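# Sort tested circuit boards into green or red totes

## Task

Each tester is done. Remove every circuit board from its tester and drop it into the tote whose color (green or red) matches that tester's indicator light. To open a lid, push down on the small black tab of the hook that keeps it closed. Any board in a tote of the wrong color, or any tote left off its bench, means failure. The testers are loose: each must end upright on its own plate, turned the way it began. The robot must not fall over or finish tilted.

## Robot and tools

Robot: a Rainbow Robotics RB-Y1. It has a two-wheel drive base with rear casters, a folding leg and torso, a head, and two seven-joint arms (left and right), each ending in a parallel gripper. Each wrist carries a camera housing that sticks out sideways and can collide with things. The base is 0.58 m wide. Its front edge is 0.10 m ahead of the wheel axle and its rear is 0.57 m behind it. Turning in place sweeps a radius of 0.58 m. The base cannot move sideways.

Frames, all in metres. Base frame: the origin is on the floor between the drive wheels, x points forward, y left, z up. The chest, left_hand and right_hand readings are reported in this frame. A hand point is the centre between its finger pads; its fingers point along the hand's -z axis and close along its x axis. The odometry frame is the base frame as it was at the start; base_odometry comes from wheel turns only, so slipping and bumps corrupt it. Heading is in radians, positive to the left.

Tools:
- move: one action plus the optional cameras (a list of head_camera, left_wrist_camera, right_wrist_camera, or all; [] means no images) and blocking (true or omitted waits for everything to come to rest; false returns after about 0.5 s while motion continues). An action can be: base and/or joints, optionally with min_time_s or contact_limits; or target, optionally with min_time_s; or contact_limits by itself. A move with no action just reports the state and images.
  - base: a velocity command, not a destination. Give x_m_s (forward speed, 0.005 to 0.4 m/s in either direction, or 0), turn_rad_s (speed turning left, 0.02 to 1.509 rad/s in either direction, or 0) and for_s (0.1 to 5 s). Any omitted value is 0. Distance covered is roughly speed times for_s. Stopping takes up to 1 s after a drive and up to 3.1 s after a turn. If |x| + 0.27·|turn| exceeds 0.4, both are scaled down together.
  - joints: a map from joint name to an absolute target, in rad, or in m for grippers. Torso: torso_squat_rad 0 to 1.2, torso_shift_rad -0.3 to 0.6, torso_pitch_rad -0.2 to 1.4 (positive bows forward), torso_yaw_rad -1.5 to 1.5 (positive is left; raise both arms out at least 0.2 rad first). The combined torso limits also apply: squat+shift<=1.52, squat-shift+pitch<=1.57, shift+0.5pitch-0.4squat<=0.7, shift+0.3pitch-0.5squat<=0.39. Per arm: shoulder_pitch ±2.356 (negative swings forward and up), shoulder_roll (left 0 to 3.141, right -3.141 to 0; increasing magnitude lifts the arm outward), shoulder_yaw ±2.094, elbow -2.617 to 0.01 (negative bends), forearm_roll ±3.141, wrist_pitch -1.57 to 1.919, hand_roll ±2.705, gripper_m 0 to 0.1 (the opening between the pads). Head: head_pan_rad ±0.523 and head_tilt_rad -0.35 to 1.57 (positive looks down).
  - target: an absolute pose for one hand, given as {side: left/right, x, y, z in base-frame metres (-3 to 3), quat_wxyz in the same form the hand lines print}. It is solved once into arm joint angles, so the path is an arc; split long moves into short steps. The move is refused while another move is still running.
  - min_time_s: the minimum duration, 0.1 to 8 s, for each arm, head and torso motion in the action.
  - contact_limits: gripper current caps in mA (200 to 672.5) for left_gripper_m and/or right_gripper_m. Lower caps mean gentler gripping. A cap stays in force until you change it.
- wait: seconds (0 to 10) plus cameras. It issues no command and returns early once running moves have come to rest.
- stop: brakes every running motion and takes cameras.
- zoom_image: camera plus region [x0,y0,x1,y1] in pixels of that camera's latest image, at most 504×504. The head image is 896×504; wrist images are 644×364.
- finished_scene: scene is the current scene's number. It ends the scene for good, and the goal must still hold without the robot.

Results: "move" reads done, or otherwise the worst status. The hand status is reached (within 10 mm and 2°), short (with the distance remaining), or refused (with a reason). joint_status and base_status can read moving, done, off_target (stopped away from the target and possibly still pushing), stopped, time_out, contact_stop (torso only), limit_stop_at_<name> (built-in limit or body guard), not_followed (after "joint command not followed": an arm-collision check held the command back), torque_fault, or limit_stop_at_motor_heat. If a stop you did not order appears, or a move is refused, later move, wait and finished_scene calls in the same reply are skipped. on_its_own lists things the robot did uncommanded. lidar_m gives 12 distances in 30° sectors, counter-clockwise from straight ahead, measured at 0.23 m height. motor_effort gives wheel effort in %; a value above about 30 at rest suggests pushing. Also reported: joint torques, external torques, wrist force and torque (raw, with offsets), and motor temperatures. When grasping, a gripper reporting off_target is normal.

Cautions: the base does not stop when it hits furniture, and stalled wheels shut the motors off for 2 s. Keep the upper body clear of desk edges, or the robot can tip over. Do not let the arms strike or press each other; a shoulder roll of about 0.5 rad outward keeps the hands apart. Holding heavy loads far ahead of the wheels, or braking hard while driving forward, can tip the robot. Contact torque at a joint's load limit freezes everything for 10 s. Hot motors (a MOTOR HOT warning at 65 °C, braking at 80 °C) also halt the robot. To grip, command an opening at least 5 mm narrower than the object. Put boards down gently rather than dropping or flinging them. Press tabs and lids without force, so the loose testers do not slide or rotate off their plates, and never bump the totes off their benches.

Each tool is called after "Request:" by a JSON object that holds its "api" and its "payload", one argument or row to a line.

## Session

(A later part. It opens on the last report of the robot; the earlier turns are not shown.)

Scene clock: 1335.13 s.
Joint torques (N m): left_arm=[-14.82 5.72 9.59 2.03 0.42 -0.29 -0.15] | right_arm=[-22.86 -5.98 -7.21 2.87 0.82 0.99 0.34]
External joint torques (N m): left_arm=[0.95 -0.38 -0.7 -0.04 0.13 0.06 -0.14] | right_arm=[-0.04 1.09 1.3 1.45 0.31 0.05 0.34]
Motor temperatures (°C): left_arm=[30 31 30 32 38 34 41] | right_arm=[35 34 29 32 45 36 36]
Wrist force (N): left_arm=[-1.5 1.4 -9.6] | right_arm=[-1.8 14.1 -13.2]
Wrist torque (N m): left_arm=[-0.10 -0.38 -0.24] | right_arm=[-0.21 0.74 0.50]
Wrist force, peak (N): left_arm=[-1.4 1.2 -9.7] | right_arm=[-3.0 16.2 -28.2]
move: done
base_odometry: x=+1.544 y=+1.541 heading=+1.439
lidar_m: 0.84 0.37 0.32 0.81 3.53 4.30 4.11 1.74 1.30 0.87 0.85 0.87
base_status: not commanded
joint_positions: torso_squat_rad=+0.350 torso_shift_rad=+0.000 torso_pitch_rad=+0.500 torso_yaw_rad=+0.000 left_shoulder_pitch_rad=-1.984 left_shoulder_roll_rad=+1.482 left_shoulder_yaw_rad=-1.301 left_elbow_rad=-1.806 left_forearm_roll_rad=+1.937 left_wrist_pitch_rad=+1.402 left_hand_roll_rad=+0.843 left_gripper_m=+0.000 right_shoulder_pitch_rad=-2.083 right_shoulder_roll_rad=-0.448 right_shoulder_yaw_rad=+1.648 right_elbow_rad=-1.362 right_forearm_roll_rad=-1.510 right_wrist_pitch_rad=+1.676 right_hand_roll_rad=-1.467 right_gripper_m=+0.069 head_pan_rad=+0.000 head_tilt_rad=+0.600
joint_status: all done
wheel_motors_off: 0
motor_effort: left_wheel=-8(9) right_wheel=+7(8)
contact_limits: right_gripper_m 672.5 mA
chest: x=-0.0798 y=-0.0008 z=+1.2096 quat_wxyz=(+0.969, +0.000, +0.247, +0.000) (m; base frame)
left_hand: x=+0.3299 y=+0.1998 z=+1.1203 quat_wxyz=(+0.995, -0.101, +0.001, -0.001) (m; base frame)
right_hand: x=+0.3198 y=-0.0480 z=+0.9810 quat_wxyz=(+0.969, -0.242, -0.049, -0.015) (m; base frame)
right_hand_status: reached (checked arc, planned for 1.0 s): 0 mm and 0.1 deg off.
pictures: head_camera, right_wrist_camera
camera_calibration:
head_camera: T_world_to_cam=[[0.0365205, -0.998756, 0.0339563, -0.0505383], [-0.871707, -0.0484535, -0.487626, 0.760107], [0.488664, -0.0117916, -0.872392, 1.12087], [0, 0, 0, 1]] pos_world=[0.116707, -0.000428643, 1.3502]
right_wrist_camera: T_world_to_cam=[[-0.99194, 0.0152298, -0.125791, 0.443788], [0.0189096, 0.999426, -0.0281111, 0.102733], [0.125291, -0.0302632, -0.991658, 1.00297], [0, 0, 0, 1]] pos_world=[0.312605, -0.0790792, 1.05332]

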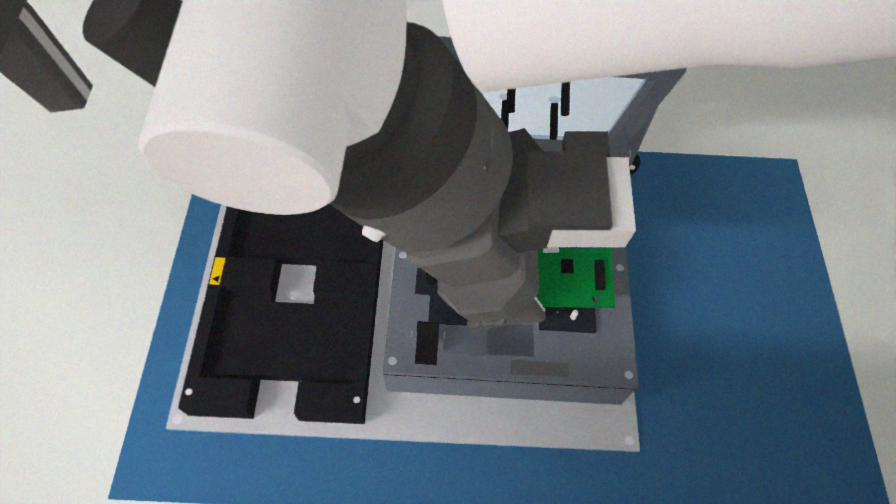

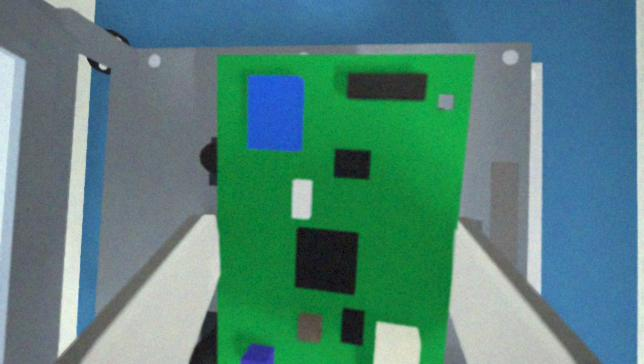

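Request:
{"api": "move", "payload": {
  "target": {"side":"right","x":0.318,"y":-0.05,"z":1.03,"quat_wxyz":[0.9687,-0.2427,-0.0486,-0.0149]},
  "min_time_s": 0.7,
  "cameras": []
}}

Request:
{"api": "move", "payload": {
  "target": {"side":"right","x":0.29,"y":-0.08,"z":1.07,"quat_wxyz":[0.9833,-0.1745,-0.0475,-0.0182]},
  "min_time_s": 0.8,
  "cameras": []
}}

Request:
{"api": "move", "payload": {
  "target": {"side":"left","x":0.18,"y":0.22,"z":1.03,"quat_wxyz":[0.995,-0.1,0,0]},
  "min_time_s": 1,
  "cameras": ["head_camera"]
}}

Request:
{"api": "move", "payload": {
  "target": {"side":"right","x":0.25,"y":-0.2,"z":1.1,"quat_wxyz":[1,0,0,0]},
  "min_time_s": 0.8,
  "cameras": []
}}

Request:
{"api": "move", "payload": {
  "base": {"x_m_s":-0.4,"for_s":2.2},
  "joints": {"head_tilt_rad":0.2},
  "cameras": []
}}

Request:
{"api": "move", "payload": {
  "base": {"turn_rad_s":1.1,"for_s":2.215},
  "cameras": ["head_camera"]
}}

Scene clock: 1353.17 s.
Joint torques (N m): left_arm=[-14.84 5.68 9.76 2.1 0.39 -0.34 -0.13] | right_arm=[-22.21 -8.53 -9.45 1.48 0.42 1.07 0.12]
External joint torques (N m): left_arm=[0.94 -0.41 -0.53 0.02 0.1 0.02 -0.13] | right_arm=[0.48 -1.04 -0.59 -0.29 -0.08 0.12 0.11]
Motor temperatures (°C): left_arm=[30 31 30 32 38 34 41] | right_arm=[36 34 29 32 45 36 36]
Wrist force (N): left_arm=[-1.5 1.1 -9.2] | right_arm=[1.3 13.8 -12.8]
Wrist torque (N m): left_arm=[-0.05 -0.38 -0.21] | right_arm=[-0.22 0.80 0.51]
Wrist force, peak (N): left_arm=[-1.6 1.2 -9.7] | right_arm=[1.7 15.5 -30.1]
move: done
base_odometry: x=+1.544 y=+1.541 heading=+1.439
lidar_m: 0.84 0.36 0.33 0.81 3.52 4.31 4.11 1.73 1.31 0.87 0.85 0.87
base_status: not commanded
joint_positions: torso_squat_rad=+0.350 torso_shift_rad=+0.000 torso_pitch_rad=+0.500 torso_yaw_rad=+0.000 left_shoulder_pitch_rad=-1.984 left_shoulder_roll_rad=+1.482 left_shoulder_yaw_rad=-1.301 left_elbow_rad=-1.806 left_forearm_roll_rad=+1.937 left_wrist_pitch_rad=+1.402 left_hand_roll_rad=+0.843 left_gripper_m=+0.000 right_shoulder_pitch_rad=-2.166 right_shoulder_roll_rad=-0.510 right_shoulder_yaw_rad=+1.595 right_elbow_rad=-1.431 right_forearm_roll_rad=-1.577 right_wrist_pitch_rad=+1.753 right_hand_roll_rad=-1.467 right_gripper_m=+0.069 head_pan_rad=+0.000 head_tilt_rad=+0.600
joint_status: all done
wheel_motors_off: 0
motor_effort: left_wheel=-7(10) right_wheel=+7(10)
contact_limits: right_gripper_m 672.5 mA
chest: x=-0.0797 y=-0.0007 z=+1.2096 quat_wxyz=(+0.969, +0.000, +0.247, +0.000) (m; base frame)
left_hand: x=+0.3299 y=+0.1998 z=+1.1203 quat_wxyz=(+0.995, -0.101, +0.001, -0.001) (m; base frame)
right_hand: x=+0.3180 y=-0.0499 z=+1.0299 quat_wxyz=(+0.969, -0.243, -0.049, -0.015) (m; base frame)
right_hand_status: reached (checked arc, planned for 0.7 s): 0 mm and 0.0 deg off.
pictures: none
No camera images: "cameras" was empty.

Scene clock: 1354.30 s.
Joint torques (N m): left_arm=[-14.9 5.67 9.72 2 0.37 -0.34 -0.1] | right_arm=[-19.61 -6.38 -10.01 1.38 0.05 0.52 -0.16]
External joint torques (N m): left_arm=[0.88 -0.43 -0.57 -0.08 0.09 0.01 -0.1] | right_arm=[1.26 0.3 -0.24 -0.39 -0.35 -0.21 -0.16]
Motor temperatures (°C): left_arm=[30 31 30 32 38 34 41] | right_arm=[36 34 29 32 45 36 36]
Wrist force (N): left_arm=[-1.4 1.4 -9.5] | right_arm=[1.9 12.7 -12.7]
Wrist torque (N m): left_arm=[-0.07 -0.38 -0.21] | right_arm=[-0.13 0.88 0.51]
Wrist force, peak (N): left_arm=[-1.6 1.5 -9.6] | right_arm=[1.4 13.9 -13.4]
move: done
base_odometry: x=+1.544 y=+1.541 heading=+1.439
lidar_m: 0.84 0.36 0.32 0.81 3.53 4.30 4.11 1.74 1.30 0.86 0.85 0.88
base_status: not commanded
joint_positions: torso_squat_rad=+0.350 torso_shift_rad=+0.000 torso_pitch_rad=+0.500 torso_yaw_rad=+0.000 left_shoulder_pitch_rad=-1.984 left_shoulder_roll_rad=+1.482 left_shoulder_yaw_rad=-1.301 left_elbow_rad=-1.806 left_forearm_roll_rad=+1.937 left_wrist_pitch_rad=+1.402 left_hand_roll_rad=+0.843 left_gripper_m=+0.000 right_shoulder_pitch_rad=-2.197 right_shoulder_roll_rad=-0.779 right_shoulder_yaw_rad=+1.501 right_elbow_rad=-1.782 right_forearm_roll_rad=-1.650 right_wrist_pitch_rad=+1.719 right_hand_roll_rad=-1.570 right_gripper_m=+0.069 head_pan_rad=+0.000 head_tilt_rad=+0.600
joint_status: all done
wheel_motors_off: 0
motor_effort: left_wheel=-8(8) right_wheel=+8(9)
contact_limits: right_gripper_m 672.5 mA
chest: x=-0.0797 y=-0.0007 z=+1.2096 quat_wxyz=(+0.969, +0.000, +0.247, +0.000) (m; base frame)
left_hand: x=+0.3299 y=+0.1998 z=+1.1203 quat_wxyz=(+0.995, -0.101, +0.001, -0.001) (m; base frame)
right_hand: x=+0.2896 y=-0.0799 z=+1.0704 quat_wxyz=(+0.983, -0.178, -0.045, -0.018) (m; base frame)
right_hand_status: reached (checked arc, planned for 0.8 s): 1 mm and 0.5 deg off.
pictures: none
No camera images: "cameras" was empty.

Scene clock: 1355.70 s.
Joint torques (N m): left_arm=[-7.49 6.71 7.13 0.42 0.46 -0.45 -0.03] | right_arm=[-19.5 -6.2 -10.03 1.61 0.04 0.55 -0.22]
External joint torques (N m): left_arm=[0.65 0.6 -0.28 0.22 0.27 -0.05 -0.03] | right_arm=[1.37 0.49 -0.26 -0.15 -0.36 -0.18 -0.22]
Motor temperatures (°C): left_arm=[30 31 30 32 38 34 41] | right_arm=[36 34 29 32 45 36 36]
Wrist force (N): left_arm=[-1.6 1.1 -9.0] | right_arm=[1.5 12.6 -12.8]
Wrist torque (N m): left_arm=[-0.10 -0.40 -0.24] | right_arm=[-0.12 0.81 0.50]
Wrist force, peak (N): left_arm=[-1.5 1.4 -10.0] | right_arm=[1.4 13.1 -13.0]
move: done
base_odometry: x=+1.544 y=+1.541 heading=+1.439
lidar_m: 0.84 0.36 0.32 0.81 3.53 4.30 4.11 1.73 1.31 0.86 0.85 0.88
base_status: not commanded
joint_positions: torso_squat_rad=+0.350 torso_shift_rad=+0.000 torso_pitch_rad=+0.500 torso_yaw_rad=+0.000 left_shoulder_pitch_rad=-1.748 left_shoulder_roll_rad=+1.841 left_shoulder_yaw_rad=-1.442 left_elbow_rad=-2.497 left_forearm_roll_rad=+1.651 left_wrist_pitch_rad=+1.023 left_hand_roll_rad=+1.099 left_gripper_m=+0.000 right_shoulder_pitch_rad=-2.197 right_shoulder_roll_rad=-0.779 right_shoulder_yaw_rad=+1.501 right_elbow_rad=-1.783 right_forearm_roll_rad=-1.650 right_wrist_pitch_rad=+1.719 right_hand_roll_rad=-1.570 right_gripper_m=+0.069 head_pan_rad=+0.000 head_tilt_rad=+0.600
joint_status: all done
wheel_motors_off: 0
motor_effort: left_wheel=-7(10) right_wheel=+6(9)
contact_limits: right_gripper_m 672.5 mA
chest: x=-0.0797 y=-0.0007 z=+1.2096 quat_wxyz=(+0.969, +0.000, +0.247, +0.000) (m; base frame)
left_hand: x=+0.1798 y=+0.2197 z=+1.0306 quat_wxyz=(+0.995, -0.101, +0.002, -0.001) (m; base frame)
left_hand_status: reached (checked arc, planned for 1.0 s): 1 mm and 0.3 deg off.
right_hand: x=+0.2896 y=-0.0798 z=+1.0704 quat_wxyz=(+0.983, -0.178, -0.045, -0.018) (m; base frame)
pictures: head_camera
camera_calibration:
head_camera: T_world_to_cam=[[0.0365845, -0.998751, 0.0340179, -0.0505588], [-0.871697, -0.0485395, -0.487636, 0.76014], [0.488678, -0.0118134, -0.872384, 1.12086], [0, 0, 0, 1]] pos_world=[0.116723, -0.000357629, 1.35021]

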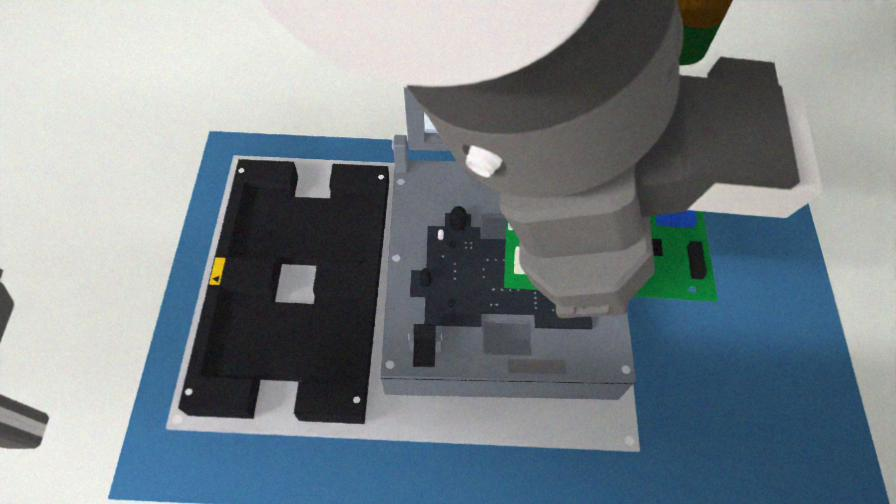

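Scene clock: 1357.13 s.
Joint torques (N m): left_arm=[-7.63 6.22 6.92 0.42 0.41 -0.44 -0.05] | right_arm=[-12.42 -4.19 -10.4 1.89 0.07 -0.04 -0.07]
External joint torques (N m): left_arm=[0.5 0.1 -0.49 0.22 0.22 -0.04 -0.05] | right_arm=[1.8 0.73 -0.89 -0.41 -0.16 -0.04 -0.07]
Motor temperatures (°C): left_arm=[30 31 30 32 38 34 41] | right_arm=[36 34 29 32 45 36 36]
Wrist force (N): left_arm=[-1.8 1.1 -9.1] | right_arm=[2.5 10.8 -13.2]
Wrist torque (N m): left_arm=[-0.09 -0.42 -0.23] | right_arm=[-0.05 0.89 0.52]
Wrist force, peak (N): left_arm=[-1.6 1.5 -9.3] | right_arm=[1.8 13.4 -13.2]
move: done
base_odometry: x=+1.544 y=+1.541 heading=+1.439
lidar_m: 0.84 0.36 0.32 0.80 3.53 4.30 4.11 1.74 1.30 0.86 0.85 0.88
base_status: not commanded
joint_positions: torso_squat_rad=+0.350 torso_shift_rad=+0.000 torso_pitch_rad=+0.500 torso_yaw_rad=+0.000 left_shoulder_pitch_rad=-1.748 left_shoulder_roll_rad=+1.841 left_shoulder_yaw_rad=-1.442 left_elbow_rad=-2.497 left_forearm_roll_rad=+1.651 left_wrist_pitch_rad=+1.023 left_hand_roll_rad=+1.099 left_gripper_m=+0.000 right_shoulder_pitch_rad=-2.050 right_shoulder_roll_rad=-1.530 right_shoulder_yaw_rad=+1.361 right_elbow_rad=-2.203 right_forearm_roll_rad=-1.811 right_wrist_pitch_rad=+1.455 right_hand_roll_rad=-1.202 right_gripper_m=+0.069 head_pan_rad=+0.000 head_tilt_rad=+0.600
joint_status: all done
wheel_motors_off: 0
motor_effort: left_wheel=-7(9) right_wheel=+8(9)
contact_limits: right_gripper_m 672.5 mA
chest: x=-0.0797 y=-0.0008 z=+1.2096 quat_wxyz=(+0.969, +0.000, +0.247, +0.000) (m; base frame)
left_hand: x=+0.1798 y=+0.2197 z=+1.0306 quat_wxyz=(+0.995, -0.101, +0.002, -0.001) (m; base frame)
right_hand: x=+0.2501 y=-0.2001 z=+1.1001 quat_wxyz=(+1.000, +0.000, +0.000, +0.000) (m; base frame)
right_hand_status: reached (checked arc, planned for 1.1 s): 0 mm and 0.1 deg off.
pictures: none
No camera images: "cameras" was empty.

Scene clock: 1360.93 s.
Joint torques (N m): left_arm=[-7.41 6.18 6.85 0.47 0.44 -0.42 -0.06] | right_arm=[-12.49 -3.84 -9.68 2.21 0.03 -0.12 -0.06]
External joint torques (N m): left_arm=[0.72 0.07 -0.56 0.27 0.25 -0.02 -0.06] | right_arm=[1.73 1.09 -0.16 -0.09 -0.2 -0.12 -0.06]
Motor temperatures (°C): left_arm=[29 31 30 32 38 34 41] | right_arm=[36 34 29 32 45 36 36]
Wrist force (N): left_arm=[-1.6 1.3 -9.0] | right_arm=[1.9 10.7 -13.4]
Wrist torque (N m): left_arm=[-0.12 -0.39 -0.22] | right_arm=[-0.05 0.82 0.52]
Wrist force, peak (N): left_arm=[-1.7 1.4 -9.4] | right_arm=[2.5 11.0 -13.8]
move: done
base_odometry: x=+1.428 y=+0.669 heading=+1.438
lidar_m: 1.10 1.11 1.68 3.40 3.56 3.34 3.23 1.70 1.27 1.23 1.27 1.33
base_status: done (sent for 2.2 of 2.2 s)
joint_positions: torso_squat_rad=+0.350 torso_shift_rad=+0.000 torso_pitch_rad=+0.500 torso_yaw_rad=+0.000 left_shoulder_pitch_rad=-1.748 left_shoulder_roll_rad=+1.841 left_shoulder_yaw_rad=-1.442 left_elbow_rad=-2.497 left_forearm_roll_rad=+1.651 left_wrist_pitch_rad=+1.023 left_hand_roll_rad=+1.099 left_gripper_m=+0.000 right_shoulder_pitch_rad=-2.050 right_shoulder_roll_rad=-1.530 right_shoulder_yaw_rad=+1.360 right_elbow_rad=-2.203 right_forearm_roll_rad=-1.811 right_wrist_pitch_rad=+1.455 right_hand_roll_rad=-1.202 right_gripper_m=+0.069 head_pan_rad=+0.000 head_tilt_rad=+0.200
joint_status: all done
wheel_motors_off: 0
motor_effort: left_wheel=-6(29) right_wheel=+8(25)
contact_limits: right_gripper_m 672.5 mA
chest: x=-0.0797 y=-0.0008 z=+1.2096 quat_wxyz=(+0.969, +0.000, +0.247, +0.000) (m; base frame)
left_hand: x=+0.1798 y=+0.2197 z=+1.0306 quat_wxyz=(+0.995, -0.101, +0.002, -0.001) (m; base frame)
right_hand: x=+0.2501 y=-0.2000 z=+1.1001 quat_wxyz=(+1.000, +0.000, +0.000, +0.000) (m; base frame)
pictures: none
No camera images: "cameras" was empty.

Scene clock: 1365.67 s.
Joint torques (N m): left_arm=[-7.45 6.35 7.16 0.54 0.39 -0.4 0] | right_arm=[-12.46 -4.06 -9.69 2.23 0.13 -0.04 -0.1]
External joint torques (N m): left_arm=[0.68 0.24 -0.25 0.33 0.2 0 0] | right_arm=[1.76 0.87 -0.18 -0.06 -0.11 -0.04 -0.1]
Motor temperatures (°C): left_arm=[29 31 30 32 38 34 41] | right_arm=[36 34 29 32 45 36 36]
Wrist force (N): left_arm=[-1.8 1.3 -9.3] | right_arm=[2.1 10.5 -13.5]
Wrist torque (N m): left_arm=[-0.11 -0.39 -0.22] | right_arm=[-0.03 0.85 0.51]
Wrist force, peak (N): left_arm=[-1.8 1.5 -9.3] | right_arm=[2.6 10.8 -13.7]
move: done
base_odometry: x=+1.428 y=+0.669 heading=-2.425
lidar_m: 3.61 3.23 2.12 1.34 1.20 1.21 1.32 1.75 1.14 1.32 2.67 3.42
base_status: done (sent for 2.2 of 2.2 s)
joint_positions: torso_squat_rad=+0.350 torso_shift_rad=+0.000 torso_pitch_rad=+0.500 torso_yaw_rad=+0.000 left_shoulder_pitch_rad=-1.748 left_shoulder_roll_rad=+1.841 left_shoulder_yaw_rad=-1.442 left_elbow_rad=-2.497 left_forearm_roll_rad=+1.651 left_wrist_pitch_rad=+1.023 left_hand_roll_rad=+1.099 left_gripper_m=+0.000 right_shoulder_pitch_rad=-2.050 right_shoulder_roll_rad=-1.530 right_shoulder_yaw_rad=+1.360 right_elbow_rad=-2.203 right_forearm_roll_rad=-1.811 right_wrist_pitch_rad=+1.455 right_hand_roll_rad=-1.202 right_gripper_m=+0.069 head_pan_rad=+0.000 head_tilt_rad=+0.200
joint_status: not commanded
wheel_motors_off: 0
motor_effort: left_wheel=+1(28) right_wheel=+6(28)
contact_limits: right_gripper_m 672.5 mA
chest: x=-0.0797 y=-0.0007 z=+1.2096 quat_wxyz=(+0.969, +0.000, +0.247, +0.000) (m; base frame)
left_hand: x=+0.1798 y=+0.2197 z=+1.0306 quat_wxyz=(+0.995, -0.101, +0.002, -0.001) (m; base frame)
right_hand: x=+0.2501 y=-0.2000 z=+1.1001 quat_wxyz=(+1.000, +0.000, +0.000, +0.000) (m; base frame)
pictures: head_camera
camera_calibration:
head_camera: T_world_to_cam=[[0.0200661, -0.99876, 0.0455536, -0.0658438], [-0.61302, -0.0482839, -0.78859, 1.16468], [0.789812, -0.0121014, -0.613229, 0.753933], [0, 0, 0, 1]] pos_world=[0.119828, -0.000403253, 1.38379]

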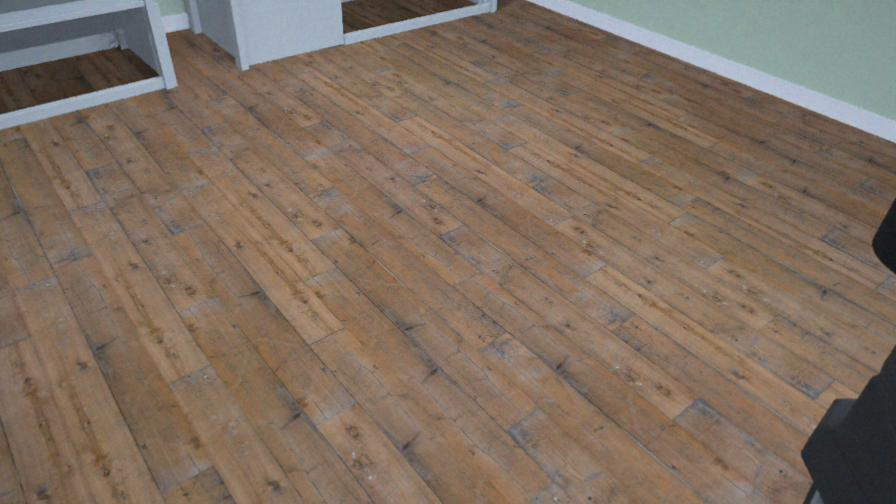

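Request:
{"api": "move", "payload": {
  "base": {"x_m_s":0.4,"for_s":5},
  "cameras": []
}}

Request:
{"api": "move", "payload": {
  "base": {"x_m_s":0.4,"for_s":2.75},
  "joints": {"head_tilt_rad":0.15},
  "cameras": []
}}

Request:
{"api": "move", "payload": {
  "base": {"turn_rad_s":0.9,"for_s":1.175},
  "cameras": ["head_camera"]
}}

Scene clock: 1378.70 s.
Joint torques (N m): left_arm=[-7.47 6.11 6.9 0.51 0.46 -0.44 -0.03] | right_arm=[-12.94 -3.93 -9.78 2.33 0.02 -0.05 -0.15]
External joint torques (N m): left_arm=[0.66 -0.01 -0.51 0.31 0.27 -0.03 -0.03] | right_arm=[1.28 0.99 -0.27 0.03 -0.21 -0.05 -0.15]
Motor temperatures (°C): left_arm=[29 31 30 32 38 34 41] | right_arm=[36 34 29 32 45 36 36]
Wrist force (N): left_arm=[-1.7 1.5 -9.3] | right_arm=[2.2 10.4 -13.4]
Wrist torque (N m): left_arm=[-0.14 -0.39 -0.22] | right_arm=[0.00 0.85 0.53]
Wrist force, peak (N): left_arm=[-1.6 1.3 -9.5] | right_arm=[2.2 10.8 -13.9]
move: done
base_odometry: x=-0.080 y=-0.644 heading=-2.425
lidar_m: 2.40 1.70 1.72 2.25 2.49 2.50 3.05 2.60 2.92 2.34 2.12 2.12
base_status: done (sent for 5 of 5 s)
joint_positions: torso_squat_rad=+0.350 torso_shift_rad=+0.000 torso_pitch_rad=+0.500 torso_yaw_rad=+0.000 left_shoulder_pitch_rad=-1.748 left_shoulder_roll_rad=+1.841 left_shoulder_yaw_rad=-1.442 left_elbow_rad=-2.497 left_forearm_roll_rad=+1.651 left_wrist_pitch_rad=+1.023 left_hand_roll_rad=+1.099 left_gripper_m=+0.000 right_shoulder_pitch_rad=-2.050 right_shoulder_roll_rad=-1.530 right_shoulder_yaw_rad=+1.360 right_elbow_rad=-2.203 right_forearm_roll_rad=-1.811 right_wrist_pitch_rad=+1.455 right_hand_roll_rad=-1.202 right_gripper_m=+0.069 head_pan_rad=+0.000 head_tilt_rad=+0.200
joint_status: not commanded
wheel_motors_off: 0
motor_effort: left_wheel=+1(27) right_wheel=-2(29)
contact_limits: right_gripper_m 672.5 mA
chest: x=-0.0797 y=-0.0007 z=+1.2096 quat_wxyz=(+0.969, +0.000, +0.247, +0.000) (m; base frame)
left_hand: x=+0.1798 y=+0.2197 z=+1.0306 quat_wxyz=(+0.995, -0.101, +0.002, -0.001) (m; base frame)
right_hand: x=+0.2501 y=-0.2000 z=+1.1001 quat_wxyz=(+1.000, +0.000, +0.000, +0.000) (m; base frame)
pictures: none
No camera images: "cameras" was empty.

Scene clock: 1382.83 s.
Joint torques (N m): left_arm=[-7.66 6.05 7.16 0.45 0.36 -0.36 -0.1] | right_arm=[-12.56 -4.22 -9.52 2.29 -0.02 -0.05 -0.13]
External joint torques (N m): left_arm=[0.47 -0.07 -0.26 0.25 0.16 0.04 -0.09] | right_arm=[1.66 0.71 -0.01 -0.01 -0.25 -0.05 -0.13]
Motor temperatures (°C): left_arm=[29 31 30 32 38 34 41] | right_arm=[35 34 29 32 45 36 36]
Wrist force (N): left_arm=[-1.7 1.2 -8.8] | right_arm=[2.2 10.7 -13.2]
Wrist torque (N m): left_arm=[-0.10 -0.39 -0.23] | right_arm=[-0.04 0.85 0.53]
Wrist force, peak (N): left_arm=[-2.1 1.2 -9.3] | right_arm=[2.3 10.9 -13.6]
move: done
base_odometry: x=-0.915 y=-1.371 heading=-2.425
lidar_m: 1.31 0.89 0.88 1.08 2.35 3.20 3.85 3.55 2.50 1.55 1.40 1.42
base_status: done (sent for 2.77 of 2.77 s)
joint_positions: torso_squat_rad=+0.350 torso_shift_rad=+0.000 torso_pitch_rad=+0.500 torso_yaw_rad=+0.000 left_shoulder_pitch_rad=-1.748 left_shoulder_roll_rad=+1.841 left_shoulder_yaw_rad=-1.442 left_elbow_rad=-2.497 left_forearm_roll_rad=+1.651 left_wrist_pitch_rad=+1.023 left_hand_roll_rad=+1.099 left_gripper_m=+0.000 right_shoulder_pitch_rad=-2.050 right_shoulder_roll_rad=-1.530 right_shoulder_yaw_rad=+1.360 right_elbow_rad=-2.203 right_forearm_roll_rad=-1.811 right_wrist_pitch_rad=+1.455 right_hand_roll_rad=-1.202 right_gripper_m=+0.069 head_pan_rad=+0.000 head_tilt_rad=+0.150
joint_status: all done
wheel_motors_off: 0
motor_effort: left_wheel=+0(25) right_wheel=-1(20)
contact_limits: right_gripper_m 672.5 mA
chest: x=-0.0797 y=-0.0007 z=+1.2096 quat_wxyz=(+0.969, +0.000, +0.247, +0.000) (m; base frame)
left_hand: x=+0.1798 y=+0.2197 z=+1.0306 quat_wxyz=(+0.995, -0.101, +0.002, -0.001) (m; base frame)
right_hand: x=+0.2501 y=-0.2000 z=+1.1001 quat_wxyz=(+1.000, +0.000, +0.000, +0.000) (m; base frame)
pictures: none
No camera images: "cameras" was empty.

Scene clock: 1385.47 s.
Joint torques (N m): left_arm=[-7.49 6.31 7.17 0.49 0.44 -0.46 -0.02] | right_arm=[-12.31 -3.97 -9.69 2.18 0.03 -0.03 -0.16]
External joint torques (N m): left_arm=[0.64 0.2 -0.25 0.29 0.25 -0.06 -0.02] | right_arm=[1.92 0.95 -0.17 -0.12 -0.2 -0.03 -0.16]
Motor temperatures (°C): left_arm=[29 31 30 32 38 34 41] | right_arm=[35 34 29 32 45 36 36]
Wrist force (N): left_arm=[-1.5 1.4 -9.3] | right_arm=[2.3 10.6 -13.5]
Wrist torque (N m): left_arm=[-0.13 -0.38 -0.23] | right_arm=[-0.04 0.87 0.53]
Wrist force, peak (N): left_arm=[-1.9 1.5 -9.3] | right_arm=[2.2 11.1 -13.7]
move: done
base_odometry: x=-0.915 y=-1.371 heading=-1.745
lidar_m: 0.88 0.90 1.34 2.91 3.30 3.56 3.53 2.08 1.49 1.43 1.31 1.46
base_status: done (sent for 1.17 of 1.17 s)
joint_positions: torso_squat_rad=+0.350 torso_shift_rad=+0.000 torso_pitch_rad=+0.500 torso_yaw_rad=+0.000 left_shoulder_pitch_rad=-1.748 left_shoulder_roll_rad=+1.841 left_shoulder_yaw_rad=-1.442 left_elbow_rad=-2.497 left_forearm_roll_rad=+1.651 left_wrist_pitch_rad=+1.023 left_hand_roll_rad=+1.099 left_gripper_m=+0.000 right_shoulder_pitch_rad=-2.050 right_shoulder_roll_rad=-1.530 right_shoulder_yaw_rad=+1.360 right_elbow_rad=-2.203 right_forearm_roll_rad=-1.811 right_wrist_pitch_rad=+1.455 right_hand_roll_rad=-1.202 right_gripper_m=+0.069 head_pan_rad=+0.000 head_tilt_rad=+0.150
joint_status: not commanded
wheel_motors_off: 0
motor_effort: left_wheel=+0(26) right_wheel=+1(23)
contact_limits: right_gripper_m 672.5 mA
chest: x=-0.0797 y=-0.0007 z=+1.2096 quat_wxyz=(+0.969, +0.000, +0.247, +0.000) (m; base frame)
left_hand: x=+0.1798 y=+0.2197 z=+1.0306 quat_wxyz=(+0.995, -0.101, +0.002, -0.001) (m; base frame)
right_hand: x=+0.2501 y=-0.2000 z=+1.1001 quat_wxyz=(+1.000, +0.000, +0.000, +0.000) (m; base frame)
pictures: head_camera
camera_calibration:
head_camera: T_world_to_cam=[[0.017729, -0.99876, 0.0465108, -0.067071], [-0.572921, -0.0482717, -0.818188, 1.20396], [0.819419, -0.0121414, -0.573067, 0.697617], [0, 0, 0, 1]] pos_world=[0.119321, -0.000400777, 1.38796]

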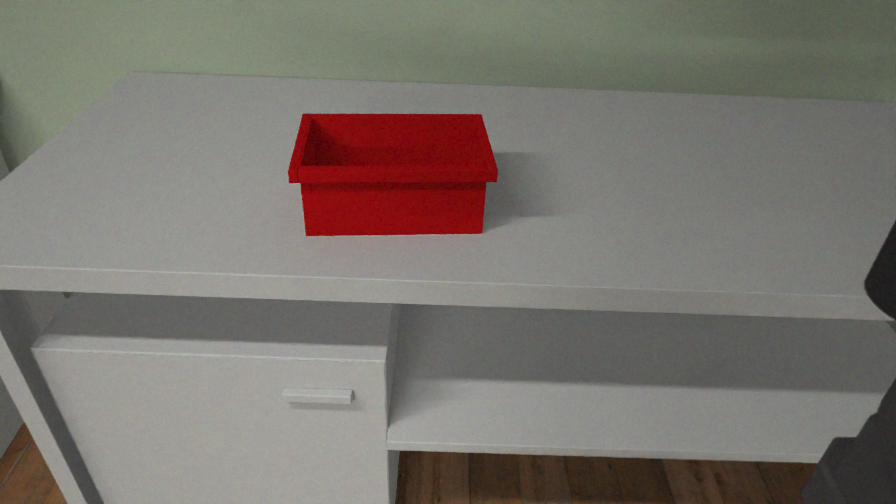

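Request:
{"api": "move", "payload": {
  "base": {"x_m_s":0.4,"for_s":1.52},
  "joints": {"head_tilt_rad":0.6},
  "cameras": []
}}

Request:
{"api": "move", "payload": {
  "target": {"side":"right","x":0.26,"y":-0.1,"z":1.17,"quat_wxyz":[0.6964,-0.1228,-0.1228,0.6964]},
  "min_time_s": 1,
  "cameras": ["head_camera"]
}}

Scene clock: 1399.17 s.
Joint torques (N m): left_arm=[-7.46 6.22 6.94 0.49 0.45 -0.46 0.04] | right_arm=[-12.66 -4.1 -9.46 2.3 0.03 -0.07 -0.09]
External joint torques (N m): left_arm=[0.67 0.1 -0.48 0.29 0.26 -0.06 0.04] | right_arm=[1.56 0.82 0.05 0 -0.2 -0.07 -0.09]
Motor temperatures (°C): left_arm=[29 31 30 32 38 34 41] | right_arm=[35 34 29 32 45 36 36]
Wrist force (N): left_arm=[-1.7 1.3 -9.0] | right_arm=[2.6 10.6 -13.4]
Wrist torque (N m): left_arm=[-0.11 -0.40 -0.23] | right_arm=[-0.03 0.90 0.52]
Wrist force, peak (N): left_arm=[-2.0 1.4 -9.4] | right_arm=[2.2 11.0 -13.7]
move: done
base_odometry: x=-1.021 y=-1.975 heading=-1.745
lidar_m: 0.38 0.28 0.36 1.08 3.29 4.22 4.13 2.06 1.49 1.02 1.04 0.96
base_status: done (sent for 1.53 of 1.53 s)
joint_positions: torso_squat_rad=+0.350 torso_shift_rad=+0.000 torso_pitch_rad=+0.500 torso_yaw_rad=+0.000 left_shoulder_pitch_rad=-1.748 left_shoulder_roll_rad=+1.841 left_shoulder_yaw_rad=-1.442 left_elbow_rad=-2.497 left_forearm_roll_rad=+1.651 left_wrist_pitch_rad=+1.023 left_hand_roll_rad=+1.099 left_gripper_m=+0.000 right_shoulder_pitch_rad=-2.050 right_shoulder_roll_rad=-1.530 right_shoulder_yaw_rad=+1.360 right_elbow_rad=-2.203 right_forearm_roll_rad=-1.811 right_wrist_pitch_rad=+1.455 right_hand_roll_rad=-1.202 right_gripper_m=+0.069 head_pan_rad=+0.000 head_tilt_rad=+0.600
joint_status: all done
wheel_motors_off: 0
motor_effort: left_wheel=+0(27) right_wheel=-2(30)
contact_limits: right_gripper_m 672.5 mA
chest: x=-0.0797 y=-0.0007 z=+1.2096 quat_wxyz=(+0.969, +0.000, +0.247, +0.000) (m; base frame)
left_hand: x=+0.1798 y=+0.2197 z=+1.0306 quat_wxyz=(+0.995, -0.101, +0.002, -0.001) (m; base frame)
right_hand: x=+0.2501 y=-0.2000 z=+1.1001 quat_wxyz=(+1.000, +0.000, +0.000, +0.000) (m; base frame)
pictures: none
No camera images: "cameras" was empty.

Scene clock: 1400.83 s.
Joint torques (N m): left_arm=[-7.34 6.14 6.83 0.44 0.38 -0.31 -0.02] | right_arm=[-14.19 -3.75 -9.26 3.24 0.8 0.1 -0.32]
External joint torques (N m): left_arm=[0.79 0.02 -0.59 0.24 0.19 0.09 -0.02] | right_arm=[1.31 0.48 -0.26 -0.51 -0.15 0.08 -0.31]
Motor temperatures (°C): left_arm=[29 31 30 32 38 34 41] | right_arm=[35 34 29 32 45 36 36]
Wrist force (N): left_arm=[-1.6 1.4 -8.9] | right_arm=[2.3 12.8 -13.2]
Wrist torque (N m): left_arm=[-0.11 -0.40 -0.23] | right_arm=[-0.16 0.87 0.55]
Wrist force, peak (N): left_arm=[-1.7 1.2 -9.3] | right_arm=[3.1 13.3 -13.2]
move: done
base_odometry: x=-1.021 y=-1.975 heading=-1.745
lidar_m: 0.39 0.28 0.36 1.08 3.30 4.22 4.13 2.06 1.49 1.03 1.04 0.95
base_status: not commanded
joint_positions: torso_squat_rad=+0.350 torso_shift_rad=+0.000 torso_pitch_rad=+0.500 torso_yaw_rad=+0.000 left_shoulder_pitch_rad=-1.748 left_shoulder_roll_rad=+1.841 left_shoulder_yaw_rad=-1.442 left_elbow_rad=-2.497 left_forearm_roll_rad=+1.651 left_wrist_pitch_rad=+1.023 left_hand_roll_rad=+1.099 left_gripper_m=+0.000 right_shoulder_pitch_rad=-2.244 right_shoulder_roll_rad=-1.226 right_shoulder_yaw_rad=+1.191 right_elbow_rad=-2.300 right_forearm_roll_rad=-1.654 right_wrist_pitch_rad=+1.599 right_hand_roll_rad=-0.105 right_gripper_m=+0.069 head_pan_rad=+0.000 head_tilt_rad=+0.600
joint_status: all done
wheel_motors_off: 0
motor_effort: left_wheel=+1(3) right_wheel=-1(3)
contact_limits: right_gripper_m 672.5 mA
chest: x=-0.0797 y=-0.0007 z=+1.2096 quat_wxyz=(+0.969, +0.000, +0.247, +0.000) (m; base frame)
left_hand: x=+0.1798 y=+0.2197 z=+1.0306 quat_wxyz=(+0.995, -0.101, +0.002, -0.001) (m; base frame)
right_hand: x=+0.2601 y=-0.1000 z=+1.1702 quat_wxyz=(+0.697, -0.124, -0.123, +0.696) (m; base frame)
right_hand_status: reached (checked arc, planned for 1.0 s): 0 mm and 0.1 deg off.
pictures: head_camera
camera_calibration:
head_camera: T_world_to_cam=[[0.0365602, -0.998752, 0.0340273, -0.0505727], [-0.871707, -0.0485227, -0.487619, 0.760132], [0.488661, -0.0118344, -0.872393, 1.12085], [0, 0, 0, 1]] pos_world=[0.116744, -0.0003612, 1.3502]

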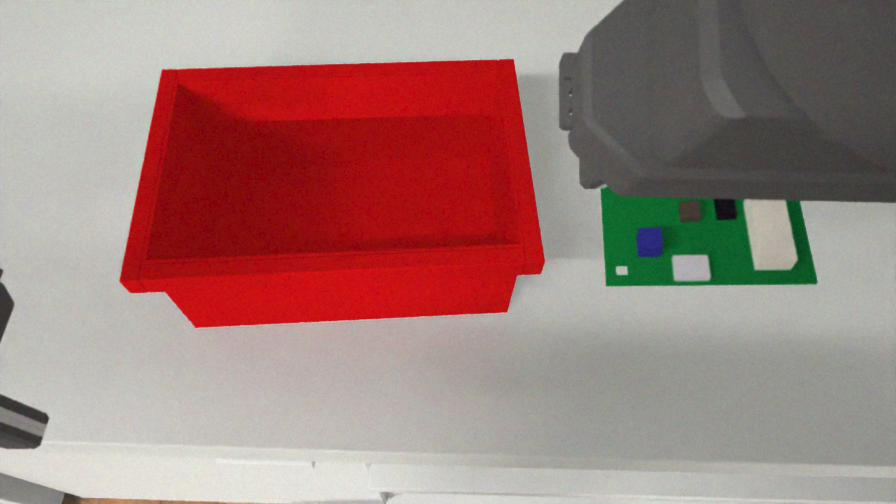

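Request:
{"api": "move", "payload": {
  "target": {"side":"right","x":0.4,"y":0.07,"z":1.1,"quat_wxyz":[0.6964,-0.1228,-0.1228,0.6964]},
  "min_time_s": 1,
  "cameras": []
}}

Request:
{"api": "move", "payload": {
  "target": {"side":"right","x":0.42,"y":0.083,"z":1.0,"quat_wxyz":[0.6964,-0.1228,-0.1228,0.6964]},
  "min_time_s": 0.9,
  "cameras": []
}}

Request:
{"api": "move", "payload": {
  "target": {"side":"right","x":0.422,"y":0.083,"z":0.9,"quat_wxyz":[0.6964,-0.1228,-0.1228,0.6964]},
  "min_time_s": 1,
  "cameras": []
}}

Request:
{"api": "move", "payload": {
  "target": {"side":"right","x":0.422,"y":0.083,"z":0.873,"quat_wxyz":[0.6964,-0.1228,-0.1228,0.6964]},
  "min_time_s": 0.8,
  "cameras": []
}}

Request:
{"api": "move", "payload": {
  "joints": {"right_gripper_m":0.088},
  "cameras": []
}}

Request:
{"api": "move", "payload": {
  "target": {"side":"right","x":0.418,"y":0.083,"z":1.02,"quat_wxyz":[0.6964,-0.1228,-0.1228,0.6964]},
  "min_time_s": 1,
  "cameras": ["head_camera"]
}}

Scene clock: 1417.73 s.
Joint torques (N m): left_arm=[-7.7 5.96 6.83 0.41 0.4 -0.35 -0.05] | right_arm=[-21.88 -8.76 -8.77 1.94 0.81 -0.17 0.02]
External joint torques (N m): left_arm=[0.43 -0.16 -0.59 0.21 0.21 0.06 -0.05] | right_arm=[2.26 -0.46 0.9 0.44 -0.12 0.05 0.02]
Motor temperatures (°C): left_arm=[29 31 30 32 38 34 41] | right_arm=[35 34 29 32 45 36 36]
Wrist force (N): left_arm=[-1.9 1.0 -8.9] | right_arm=[2.3 12.7 -13.2]
Wrist torque (N m): left_arm=[-0.09 -0.42 -0.22] | right_arm=[-0.13 0.84 0.53]
Wrist force, peak (N): left_arm=[-1.7 1.2 -9.5] | right_arm=[2.3 13.0 -14.1]
move: done
base_odometry: x=-1.021 y=-1.975 heading=-1.745
lidar_m: 0.39 0.28 0.37 1.07 3.30 4.22 4.14 2.06 1.48 1.01 1.05 0.95
base_status: not commanded
joint_positions: torso_squat_rad=+0.350 torso_shift_rad=+0.000 torso_pitch_rad=+0.500 torso_yaw_rad=+0.000 left_shoulder_pitch_rad=-1.748 left_shoulder_roll_rad=+1.841 left_shoulder_yaw_rad=-1.442 left_elbow_rad=-2.497 left_forearm_roll_rad=+1.651 left_wrist_pitch_rad=+1.023 left_hand_roll_rad=+1.099 left_gripper_m=+0.000 right_shoulder_pitch_rad=-2.206 right_shoulder_roll_rad=-0.491 right_shoulder_yaw_rad=+1.351 right_elbow_rad=-1.266 right_forearm_roll_rad=-1.389 right_wrist_pitch_rad=+1.466 right_hand_roll_rad=+0.222 right_gripper_m=+0.069 head_pan_rad=+0.000 head_tilt_rad=+0.600
joint_status: all done
wheel_motors_off: 0
motor_effort: left_wheel=+2(3) right_wheel=-1(2)
contact_limits: right_gripper_m 672.5 mA
chest: x=-0.0797 y=-0.0007 z=+1.2096 quat_wxyz=(+0.969, +0.000, +0.247, +0.000) (m; base frame)
left_hand: x=+0.1798 y=+0.2197 z=+1.0306 quat_wxyz=(+0.995, -0.101, +0.002, -0.001) (m; base frame)
right_hand: x=+0.3998 y=+0.0702 z=+1.1002 quat_wxyz=(+0.696, -0.123, -0.124, +0.696) (m; base frame)
right_hand_status: reached (checked arc, planned for 1.4 s): 0 mm and 0.1 deg off.
pictures: none
No camera images: "cameras" was empty.

Scene clock: 1418.97 s.
Joint torques (N m): left_arm=[-7.74 5.92 7.07 0.48 0.48 -0.32 -0.02] | right_arm=[-23.1 -5.93 -7.47 1.62 0.91 -0.33 0.29]
External joint torques (N m): left_arm=[0.4 -0.19 -0.34 0.28 0.29 0.08 -0.02] | right_arm=[1.83 1.48 1.08 0.79 0.02 -0.07 0.29]
Motor temperatures (°C): left_arm=[29 31 30 32 38 34 41] | right_arm=[35 34 29 32 45 36 36]
Wrist force (N): left_arm=[-1.7 1.2 -9.2] | right_arm=[2.2 12.9 -12.9]
Wrist torque (N m): left_arm=[-0.11 -0.41 -0.23] | right_arm=[-0.16 0.83 0.52]
Wrist force, peak (N): left_arm=[-1.7 1.2 -9.4] | right_arm=[2.6 13.2 -13.3]
move: done
base_odometry: x=-1.021 y=-1.975 heading=-1.745
lidar_m: 0.38 0.27 0.37 1.08 3.30 4.22 4.12 2.07 1.48 1.02 1.04 0.95
base_status: not commanded
joint_positions: torso_squat_rad=+0.350 torso_shift_rad=+0.000 torso_pitch_rad=+0.500 torso_yaw_rad=+0.000 left_shoulder_pitch_rad=-1.748 left_shoulder_roll_rad=+1.841 left_shoulder_yaw_rad=-1.442 left_elbow_rad=-2.497 left_forearm_roll_rad=+1.651 left_wrist_pitch_rad=+1.023 left_hand_roll_rad=+1.099 left_gripper_m=+0.000 right_shoulder_pitch_rad=-2.050 right_shoulder_roll_rad=-0.338 right_shoulder_yaw_rad=+1.445 right_elbow_rad=-1.054 right_forearm_roll_rad=-1.273 right_wrist_pitch_rad=+1.282 right_hand_roll_rad=+0.267 right_gripper_m=+0.069 head_pan_rad=+0.000 head_tilt_rad=+0.600
joint_status: all done
wheel_motors_off: 0
motor_effort: left_wheel=+3(3) right_wheel=-1(2)
contact_limits: right_gripper_m 672.5 mA
chest: x=-0.0797 y=-0.0007 z=+1.2096 quat_wxyz=(+0.969, +0.000, +0.247, +0.000) (m; base frame)
left_hand: x=+0.1798 y=+0.2197 z=+1.0306 quat_wxyz=(+0.995, -0.101, +0.002, -0.001) (m; base frame)
right_hand: x=+0.4196 y=+0.0825 z=+1.0004 quat_wxyz=(+0.696, -0.123, -0.125, +0.696) (m; base frame)
right_hand_status: reached (checked arc, planned for 0.9 s): 1 mm and 0.2 deg off.
pictures: none
No camera images: "cameras" was empty.

Scene clock: 1420.30 s.
Joint torques (N m): left_arm=[-7.49 5.82 7.19 0.4 0.46 -0.42 -0.03] | right_arm=[-22.25 -4.07 -5.71 1.33 0.78 -0.44 0.23]
External joint torques (N m): left_arm=[0.65 -0.29 -0.22 0.2 0.27 -0.02 -0.03] | right_arm=[2.29 1.4 0.67 0.86 -0.03 -0.13 0.23]
Motor temperatures (°C): left_arm=[29 31 30 32 38 34 41] | right_arm=[35 34 29 32 45 36 36]
Wrist force (N): left_arm=[-1.6 1.2 -9.1] | right_arm=[2.6 12.8 -12.9]
Wrist torque (N m): left_arm=[-0.11 -0.40 -0.22] | right_arm=[-0.14 0.90 0.53]
Wrist force, peak (N): left_arm=[-1.8 1.1 -9.4] | right_arm=[2.4 13.2 -13.5]
move: done
base_odometry: x=-1.021 y=-1.975 heading=-1.745
lidar_m: 0.38 0.27 0.36 1.08 3.30 4.21 4.13 2.05 1.49 1.02 1.04 0.95
base_status: not commanded
joint_positions: torso_squat_rad=+0.350 torso_shift_rad=+0.000 torso_pitch_rad=+0.500 torso_yaw_rad=+0.000 left_shoulder_pitch_rad=-1.748 left_shoulder_roll_rad=+1.841 left_shoulder_yaw_rad=-1.442 left_elbow_rad=-2.497 left_forearm_roll_rad=+1.651 left_wrist_pitch_rad=+1.023 left_hand_roll_rad=+1.099 left_gripper_m=+0.000 right_shoulder_pitch_rad=-1.880 right_shoulder_roll_rad=-0.168 right_shoulder_yaw_rad=+1.523 right_elbow_rad=-0.775 right_forearm_roll_rad=-1.192 right_wrist_pitch_rad=+1.092 right_hand_roll_rad=+0.337 right_gripper_m=+0.069 head_pan_rad=+0.000 head_tilt_rad=+0.600
joint_status: all done
wheel_motors_off: 0
motor_effort: left_wheel=+2(3) right_wheel=+0(3)
contact_limits: right_gripper_m 672.5 mA
chest: x=-0.0797 y=-0.0007 z=+1.2096 quat_wxyz=(+0.969, +0.000, +0.247, +0.000) (m; base frame)
left_hand: x=+0.1798 y=+0.2197 z=+1.0306 quat_wxyz=(+0.995, -0.101, +0.002, -0.001) (m; base frame)
right_hand: x=+0.4220 y=+0.0829 z=+0.9002 quat_wxyz=(+0.696, -0.123, -0.124, +0.696) (m; base frame)
right_hand_status: reached (checked arc, planned for 1.0 s): 0 mm and 0.1 deg off.
pictures: none
No camera images: "cameras" was empty.

Scene clock: 1421.43 s.
Joint torques (N m): left_arm=[-7.44 5.73 7.05 0.43 0.46 -0.42 0] | right_arm=[-21.12 -2.75 -4.15 1.27 0.89 -0.59 0.32]
External joint torques (N m): left_arm=[0.7 -0.38 -0.37 0.23 0.27 -0.02 0] | right_arm=[3.1 1.94 1.13 0.79 0.12 -0.25 0.32]
Motor temperatures (°C): left_arm=[29 31 30 32 38 34 41] | right_arm=[35 34 29 32 45 36 36]
Wrist force (N): left_arm=[-1.5 1.1 -8.8] | right_arm=[2.5 13.0 -13.0]
Wrist torque (N m): left_arm=[-0.09 -0.39 -0.22] | right_arm=[-0.18 0.88 0.52]
Wrist force, peak (N): left_arm=[-2.1 1.2 -9.1] | right_arm=[2.3 13.5 -13.2]
move: done
base_odometry: x=-1.021 y=-1.975 heading=-1.745
lidar_m: 0.39 0.27 0.37 1.08 3.29 4.22 4.13 2.05 1.48 1.02 1.04 0.95
base_status: not commanded
joint_positions: torso_squat_rad=+0.350 torso_shift_rad=+0.000 torso_pitch_rad=+0.500 torso_yaw_rad=+0.000 left_shoulder_pitch_rad=-1.748 left_shoulder_roll_rad=+1.841 left_shoulder_yaw_rad=-1.442 left_elbow_rad=-2.497 left_forearm_roll_rad=+1.651 left_wrist_pitch_rad=+1.023 left_hand_roll_rad=+1.099 left_gripper_m=+0.000 right_shoulder_pitch_rad=-1.830 right_shoulder_roll_rad=-0.098 right_shoulder_yaw_rad=+1.535 right_elbow_rad=-0.643 right_forearm_roll_rad=-1.183 right_wrist_pitch_rad=+1.029 right_hand_roll_rad=+0.386 right_gripper_m=+0.069 head_pan_rad=+0.000 head_tilt_rad=+0.600
joint_status: all done
wheel_motors_off: 0
motor_effort: left_wheel=+1(4) right_wheel=-1(3)
contact_limits: right_gripper_m 672.5 mA
chest: x=-0.0797 y=-0.0007 z=+1.2096 quat_wxyz=(+0.969, +0.000, +0.247, +0.000) (m; base frame)
left_hand: x=+0.1798 y=+0.2197 z=+1.0306 quat_wxyz=(+0.995, -0.101, +0.002, -0.001) (m; base frame)
right_hand: x=+0.4219 y=+0.0827 z=+0.8734 quat_wxyz=(+0.696, -0.123, -0.125, +0.696) (m; base frame)
right_hand_status: reached (checked arc, planned for 0.8 s): 1 mm and 0.2 deg off.
pictures: none
No camera images: "cameras" was empty.

Scene clock: 1422.10 s.
Joint torques (N m): left_arm=[-7.47 6.07 7.12 0.46 0.37 -0.36 -0.03] | right_arm=[-21.34 -2.82 -4.41 1.22 0.81 -0.52 0.27]
External joint torques (N m): left_arm=[0.67 -0.04 -0.29 0.26 0.18 0.04 -0.02] | right_arm=[2.88 1.88 0.87 0.75 0.04 -0.17 0.27]
Motor temperatures (°C): left_arm=[29 31 30 32 38 34 41] | right_arm=[35 34 29 32 45 36 36]
Wrist force (N): left_arm=[-1.7 1.1 -9.1] | right_arm=[2.1 13.1 -12.4]
Wrist torque (N m): left_arm=[-0.10 -0.39 -0.22] | right_arm=[-0.21 0.82 0.54]
Wrist force, peak (N): left_arm=[-1.6 1.2 -9.5] | right_arm=[2.4 13.1 -13.1]
move: done
base_odometry: x=-1.021 y=-1.975 heading=-1.745
lidar_m: 0.38 0.27 0.36 1.08 3.30 4.21 4.13 2.06 1.48 1.02 1.04 0.95
base_status: not commanded
joint_positions: torso_squat_rad=+0.350 torso_shift_rad=+0.000 torso_pitch_rad=+0.500 torso_yaw_rad=+0.000 left_shoulder_pitch_rad=-1.748 left_shoulder_roll_rad=+1.841 left_shoulder_yaw_rad=-1.442 left_elbow_rad=-2.497 left_forearm_roll_rad=+1.651 left_wrist_pitch_rad=+1.023 left_hand_roll_rad=+1.099 left_gripper_m=+0.000 right_shoulder_pitch_rad=-1.830 right_shoulder_roll_rad=-0.098 right_shoulder_yaw_rad=+1.535 right_elbow_rad=-0.643 right_forearm_roll_rad=-1.183 right_wrist_pitch_rad=+1.029 right_hand_roll_rad=+0.386 right_gripper_m=+0.088 head_pan_rad=+0.000 head_tilt_rad=+0.600
joint_status: all done
wheel_motors_off: 0
motor_effort: left_wheel=+2(3) right_wheel=-2(3)
contact_limits: right_gripper_m 672.5 mA
chest: x=-0.0797 y=-0.0007 z=+1.2096 quat_wxyz=(+0.969, +0.000, +0.247, +0.000) (m; base frame)
left_hand: x=+0.1798 y=+0.2197 z=+1.0306 quat_wxyz=(+0.995, -0.101, +0.002, -0.001) (m; base frame)
right_hand: x=+0.4219 y=+0.0827 z=+0.8734 quat_wxyz=(+0.696, -0.123, -0.125, +0.696) (m; base frame)
pictures: none
No camera images: "cameras" was empty.

Scene clock: 1423.43 s.
Joint torques (N m): left_arm=[-7.52 5.99 6.9 0.51 0.41 -0.41 0] | right_arm=[-22.17 -7.38 -8.86 0.65 0.42 -0.36 -0.15]
External joint torques (N m): left_arm=[0.61 -0.13 -0.51 0.31 0.22 -0.01 0] | right_arm=[2.75 0.31 -0.18 -0.25 -0.47 -0.1 -0.15]
Motor temperatures (°C): left_arm=[29 31 30 32 38 34 41] | right_arm=[35 34 29 32 45 36 36]
Wrist force (N): left_arm=[-2.0 1.3 -9.1] | right_arm=[2.6 12.7 -12.4]
Wrist torque (N m): left_arm=[-0.11 -0.44 -0.22] | right_arm=[-0.17 0.89 0.53]
Wrist force, peak (N): left_arm=[-2.0 1.2 -9.4] | right_arm=[2.4 13.6 -13.3]
move: done
base_odometry: x=-1.021 y=-1.975 heading=-1.745
lidar_m: 0.38 0.28 0.36 1.08 3.29 4.22 4.13 2.06 1.48 1.03 1.04 0.95
base_status: not commanded
joint_positions: torso_squat_rad=+0.350 torso_shift_rad=+0.000 torso_pitch_rad=+0.500 torso_yaw_rad=+0.000 left_shoulder_pitch_rad=-1.748 left_shoulder_roll_rad=+1.841 left_shoulder_yaw_rad=-1.442 left_elbow_rad=-2.497 left_forearm_roll_rad=+1.651 left_wrist_pitch_rad=+1.023 left_hand_roll_rad=+1.099 left_gripper_m=+0.000 right_shoulder_pitch_rad=-2.082 right_shoulder_roll_rad=-0.354 right_shoulder_yaw_rad=+1.422 right_elbow_rad=-1.071 right_forearm_roll_rad=-1.297 right_wrist_pitch_rad=+1.324 right_hand_roll_rad=+0.274 right_gripper_m=+0.088 head_pan_rad=+0.000 head_tilt_rad=+0.600
joint_status: all done
wheel_motors_off: 0
motor_effort: left_wheel=+1(4) right_wheel=-2(3)
contact_limits: right_gripper_m 672.5 mA
chest: x=-0.0797 y=-0.0007 z=+1.2096 quat_wxyz=(+0.969, +0.000, +0.247, +0.000) (m; base frame)
left_hand: x=+0.1798 y=+0.2197 z=+1.0306 quat_wxyz=(+0.995, -0.101, +0.002, -0.001) (m; base frame)
right_hand: x=+0.4180 y=+0.0830 z=+1.0203 quat_wxyz=(+0.696, -0.123, -0.122, +0.697) (m; base frame)
right_hand_status: reached (checked arc, planned for 1.0 s): 0 mm and 0.1 deg off.
pictures: head_camera
camera_calibration:
head_camera: T_world_to_cam=[[0.0365668, -0.998753, 0.0339993, -0.0505489], [-0.871685, -0.0485153, -0.48766, 0.760168], [0.488701, -0.0118045, -0.872371, 1.12085], [0, 0, 0, 1]] pos_world=[0.116716, -0.00037506, 1.35022]

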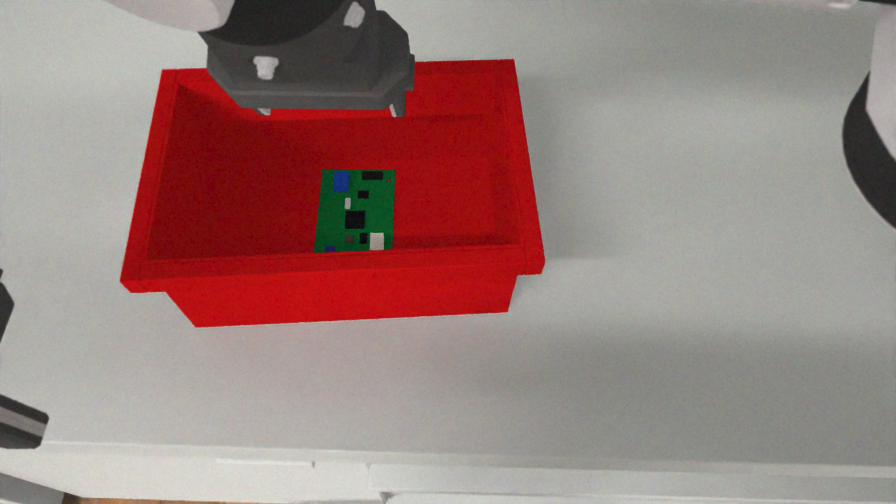

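In the tote.

Request:
{"api": "finished_scene", "payload": {
  "scene": 1
}}

The scene is finished: the task was done.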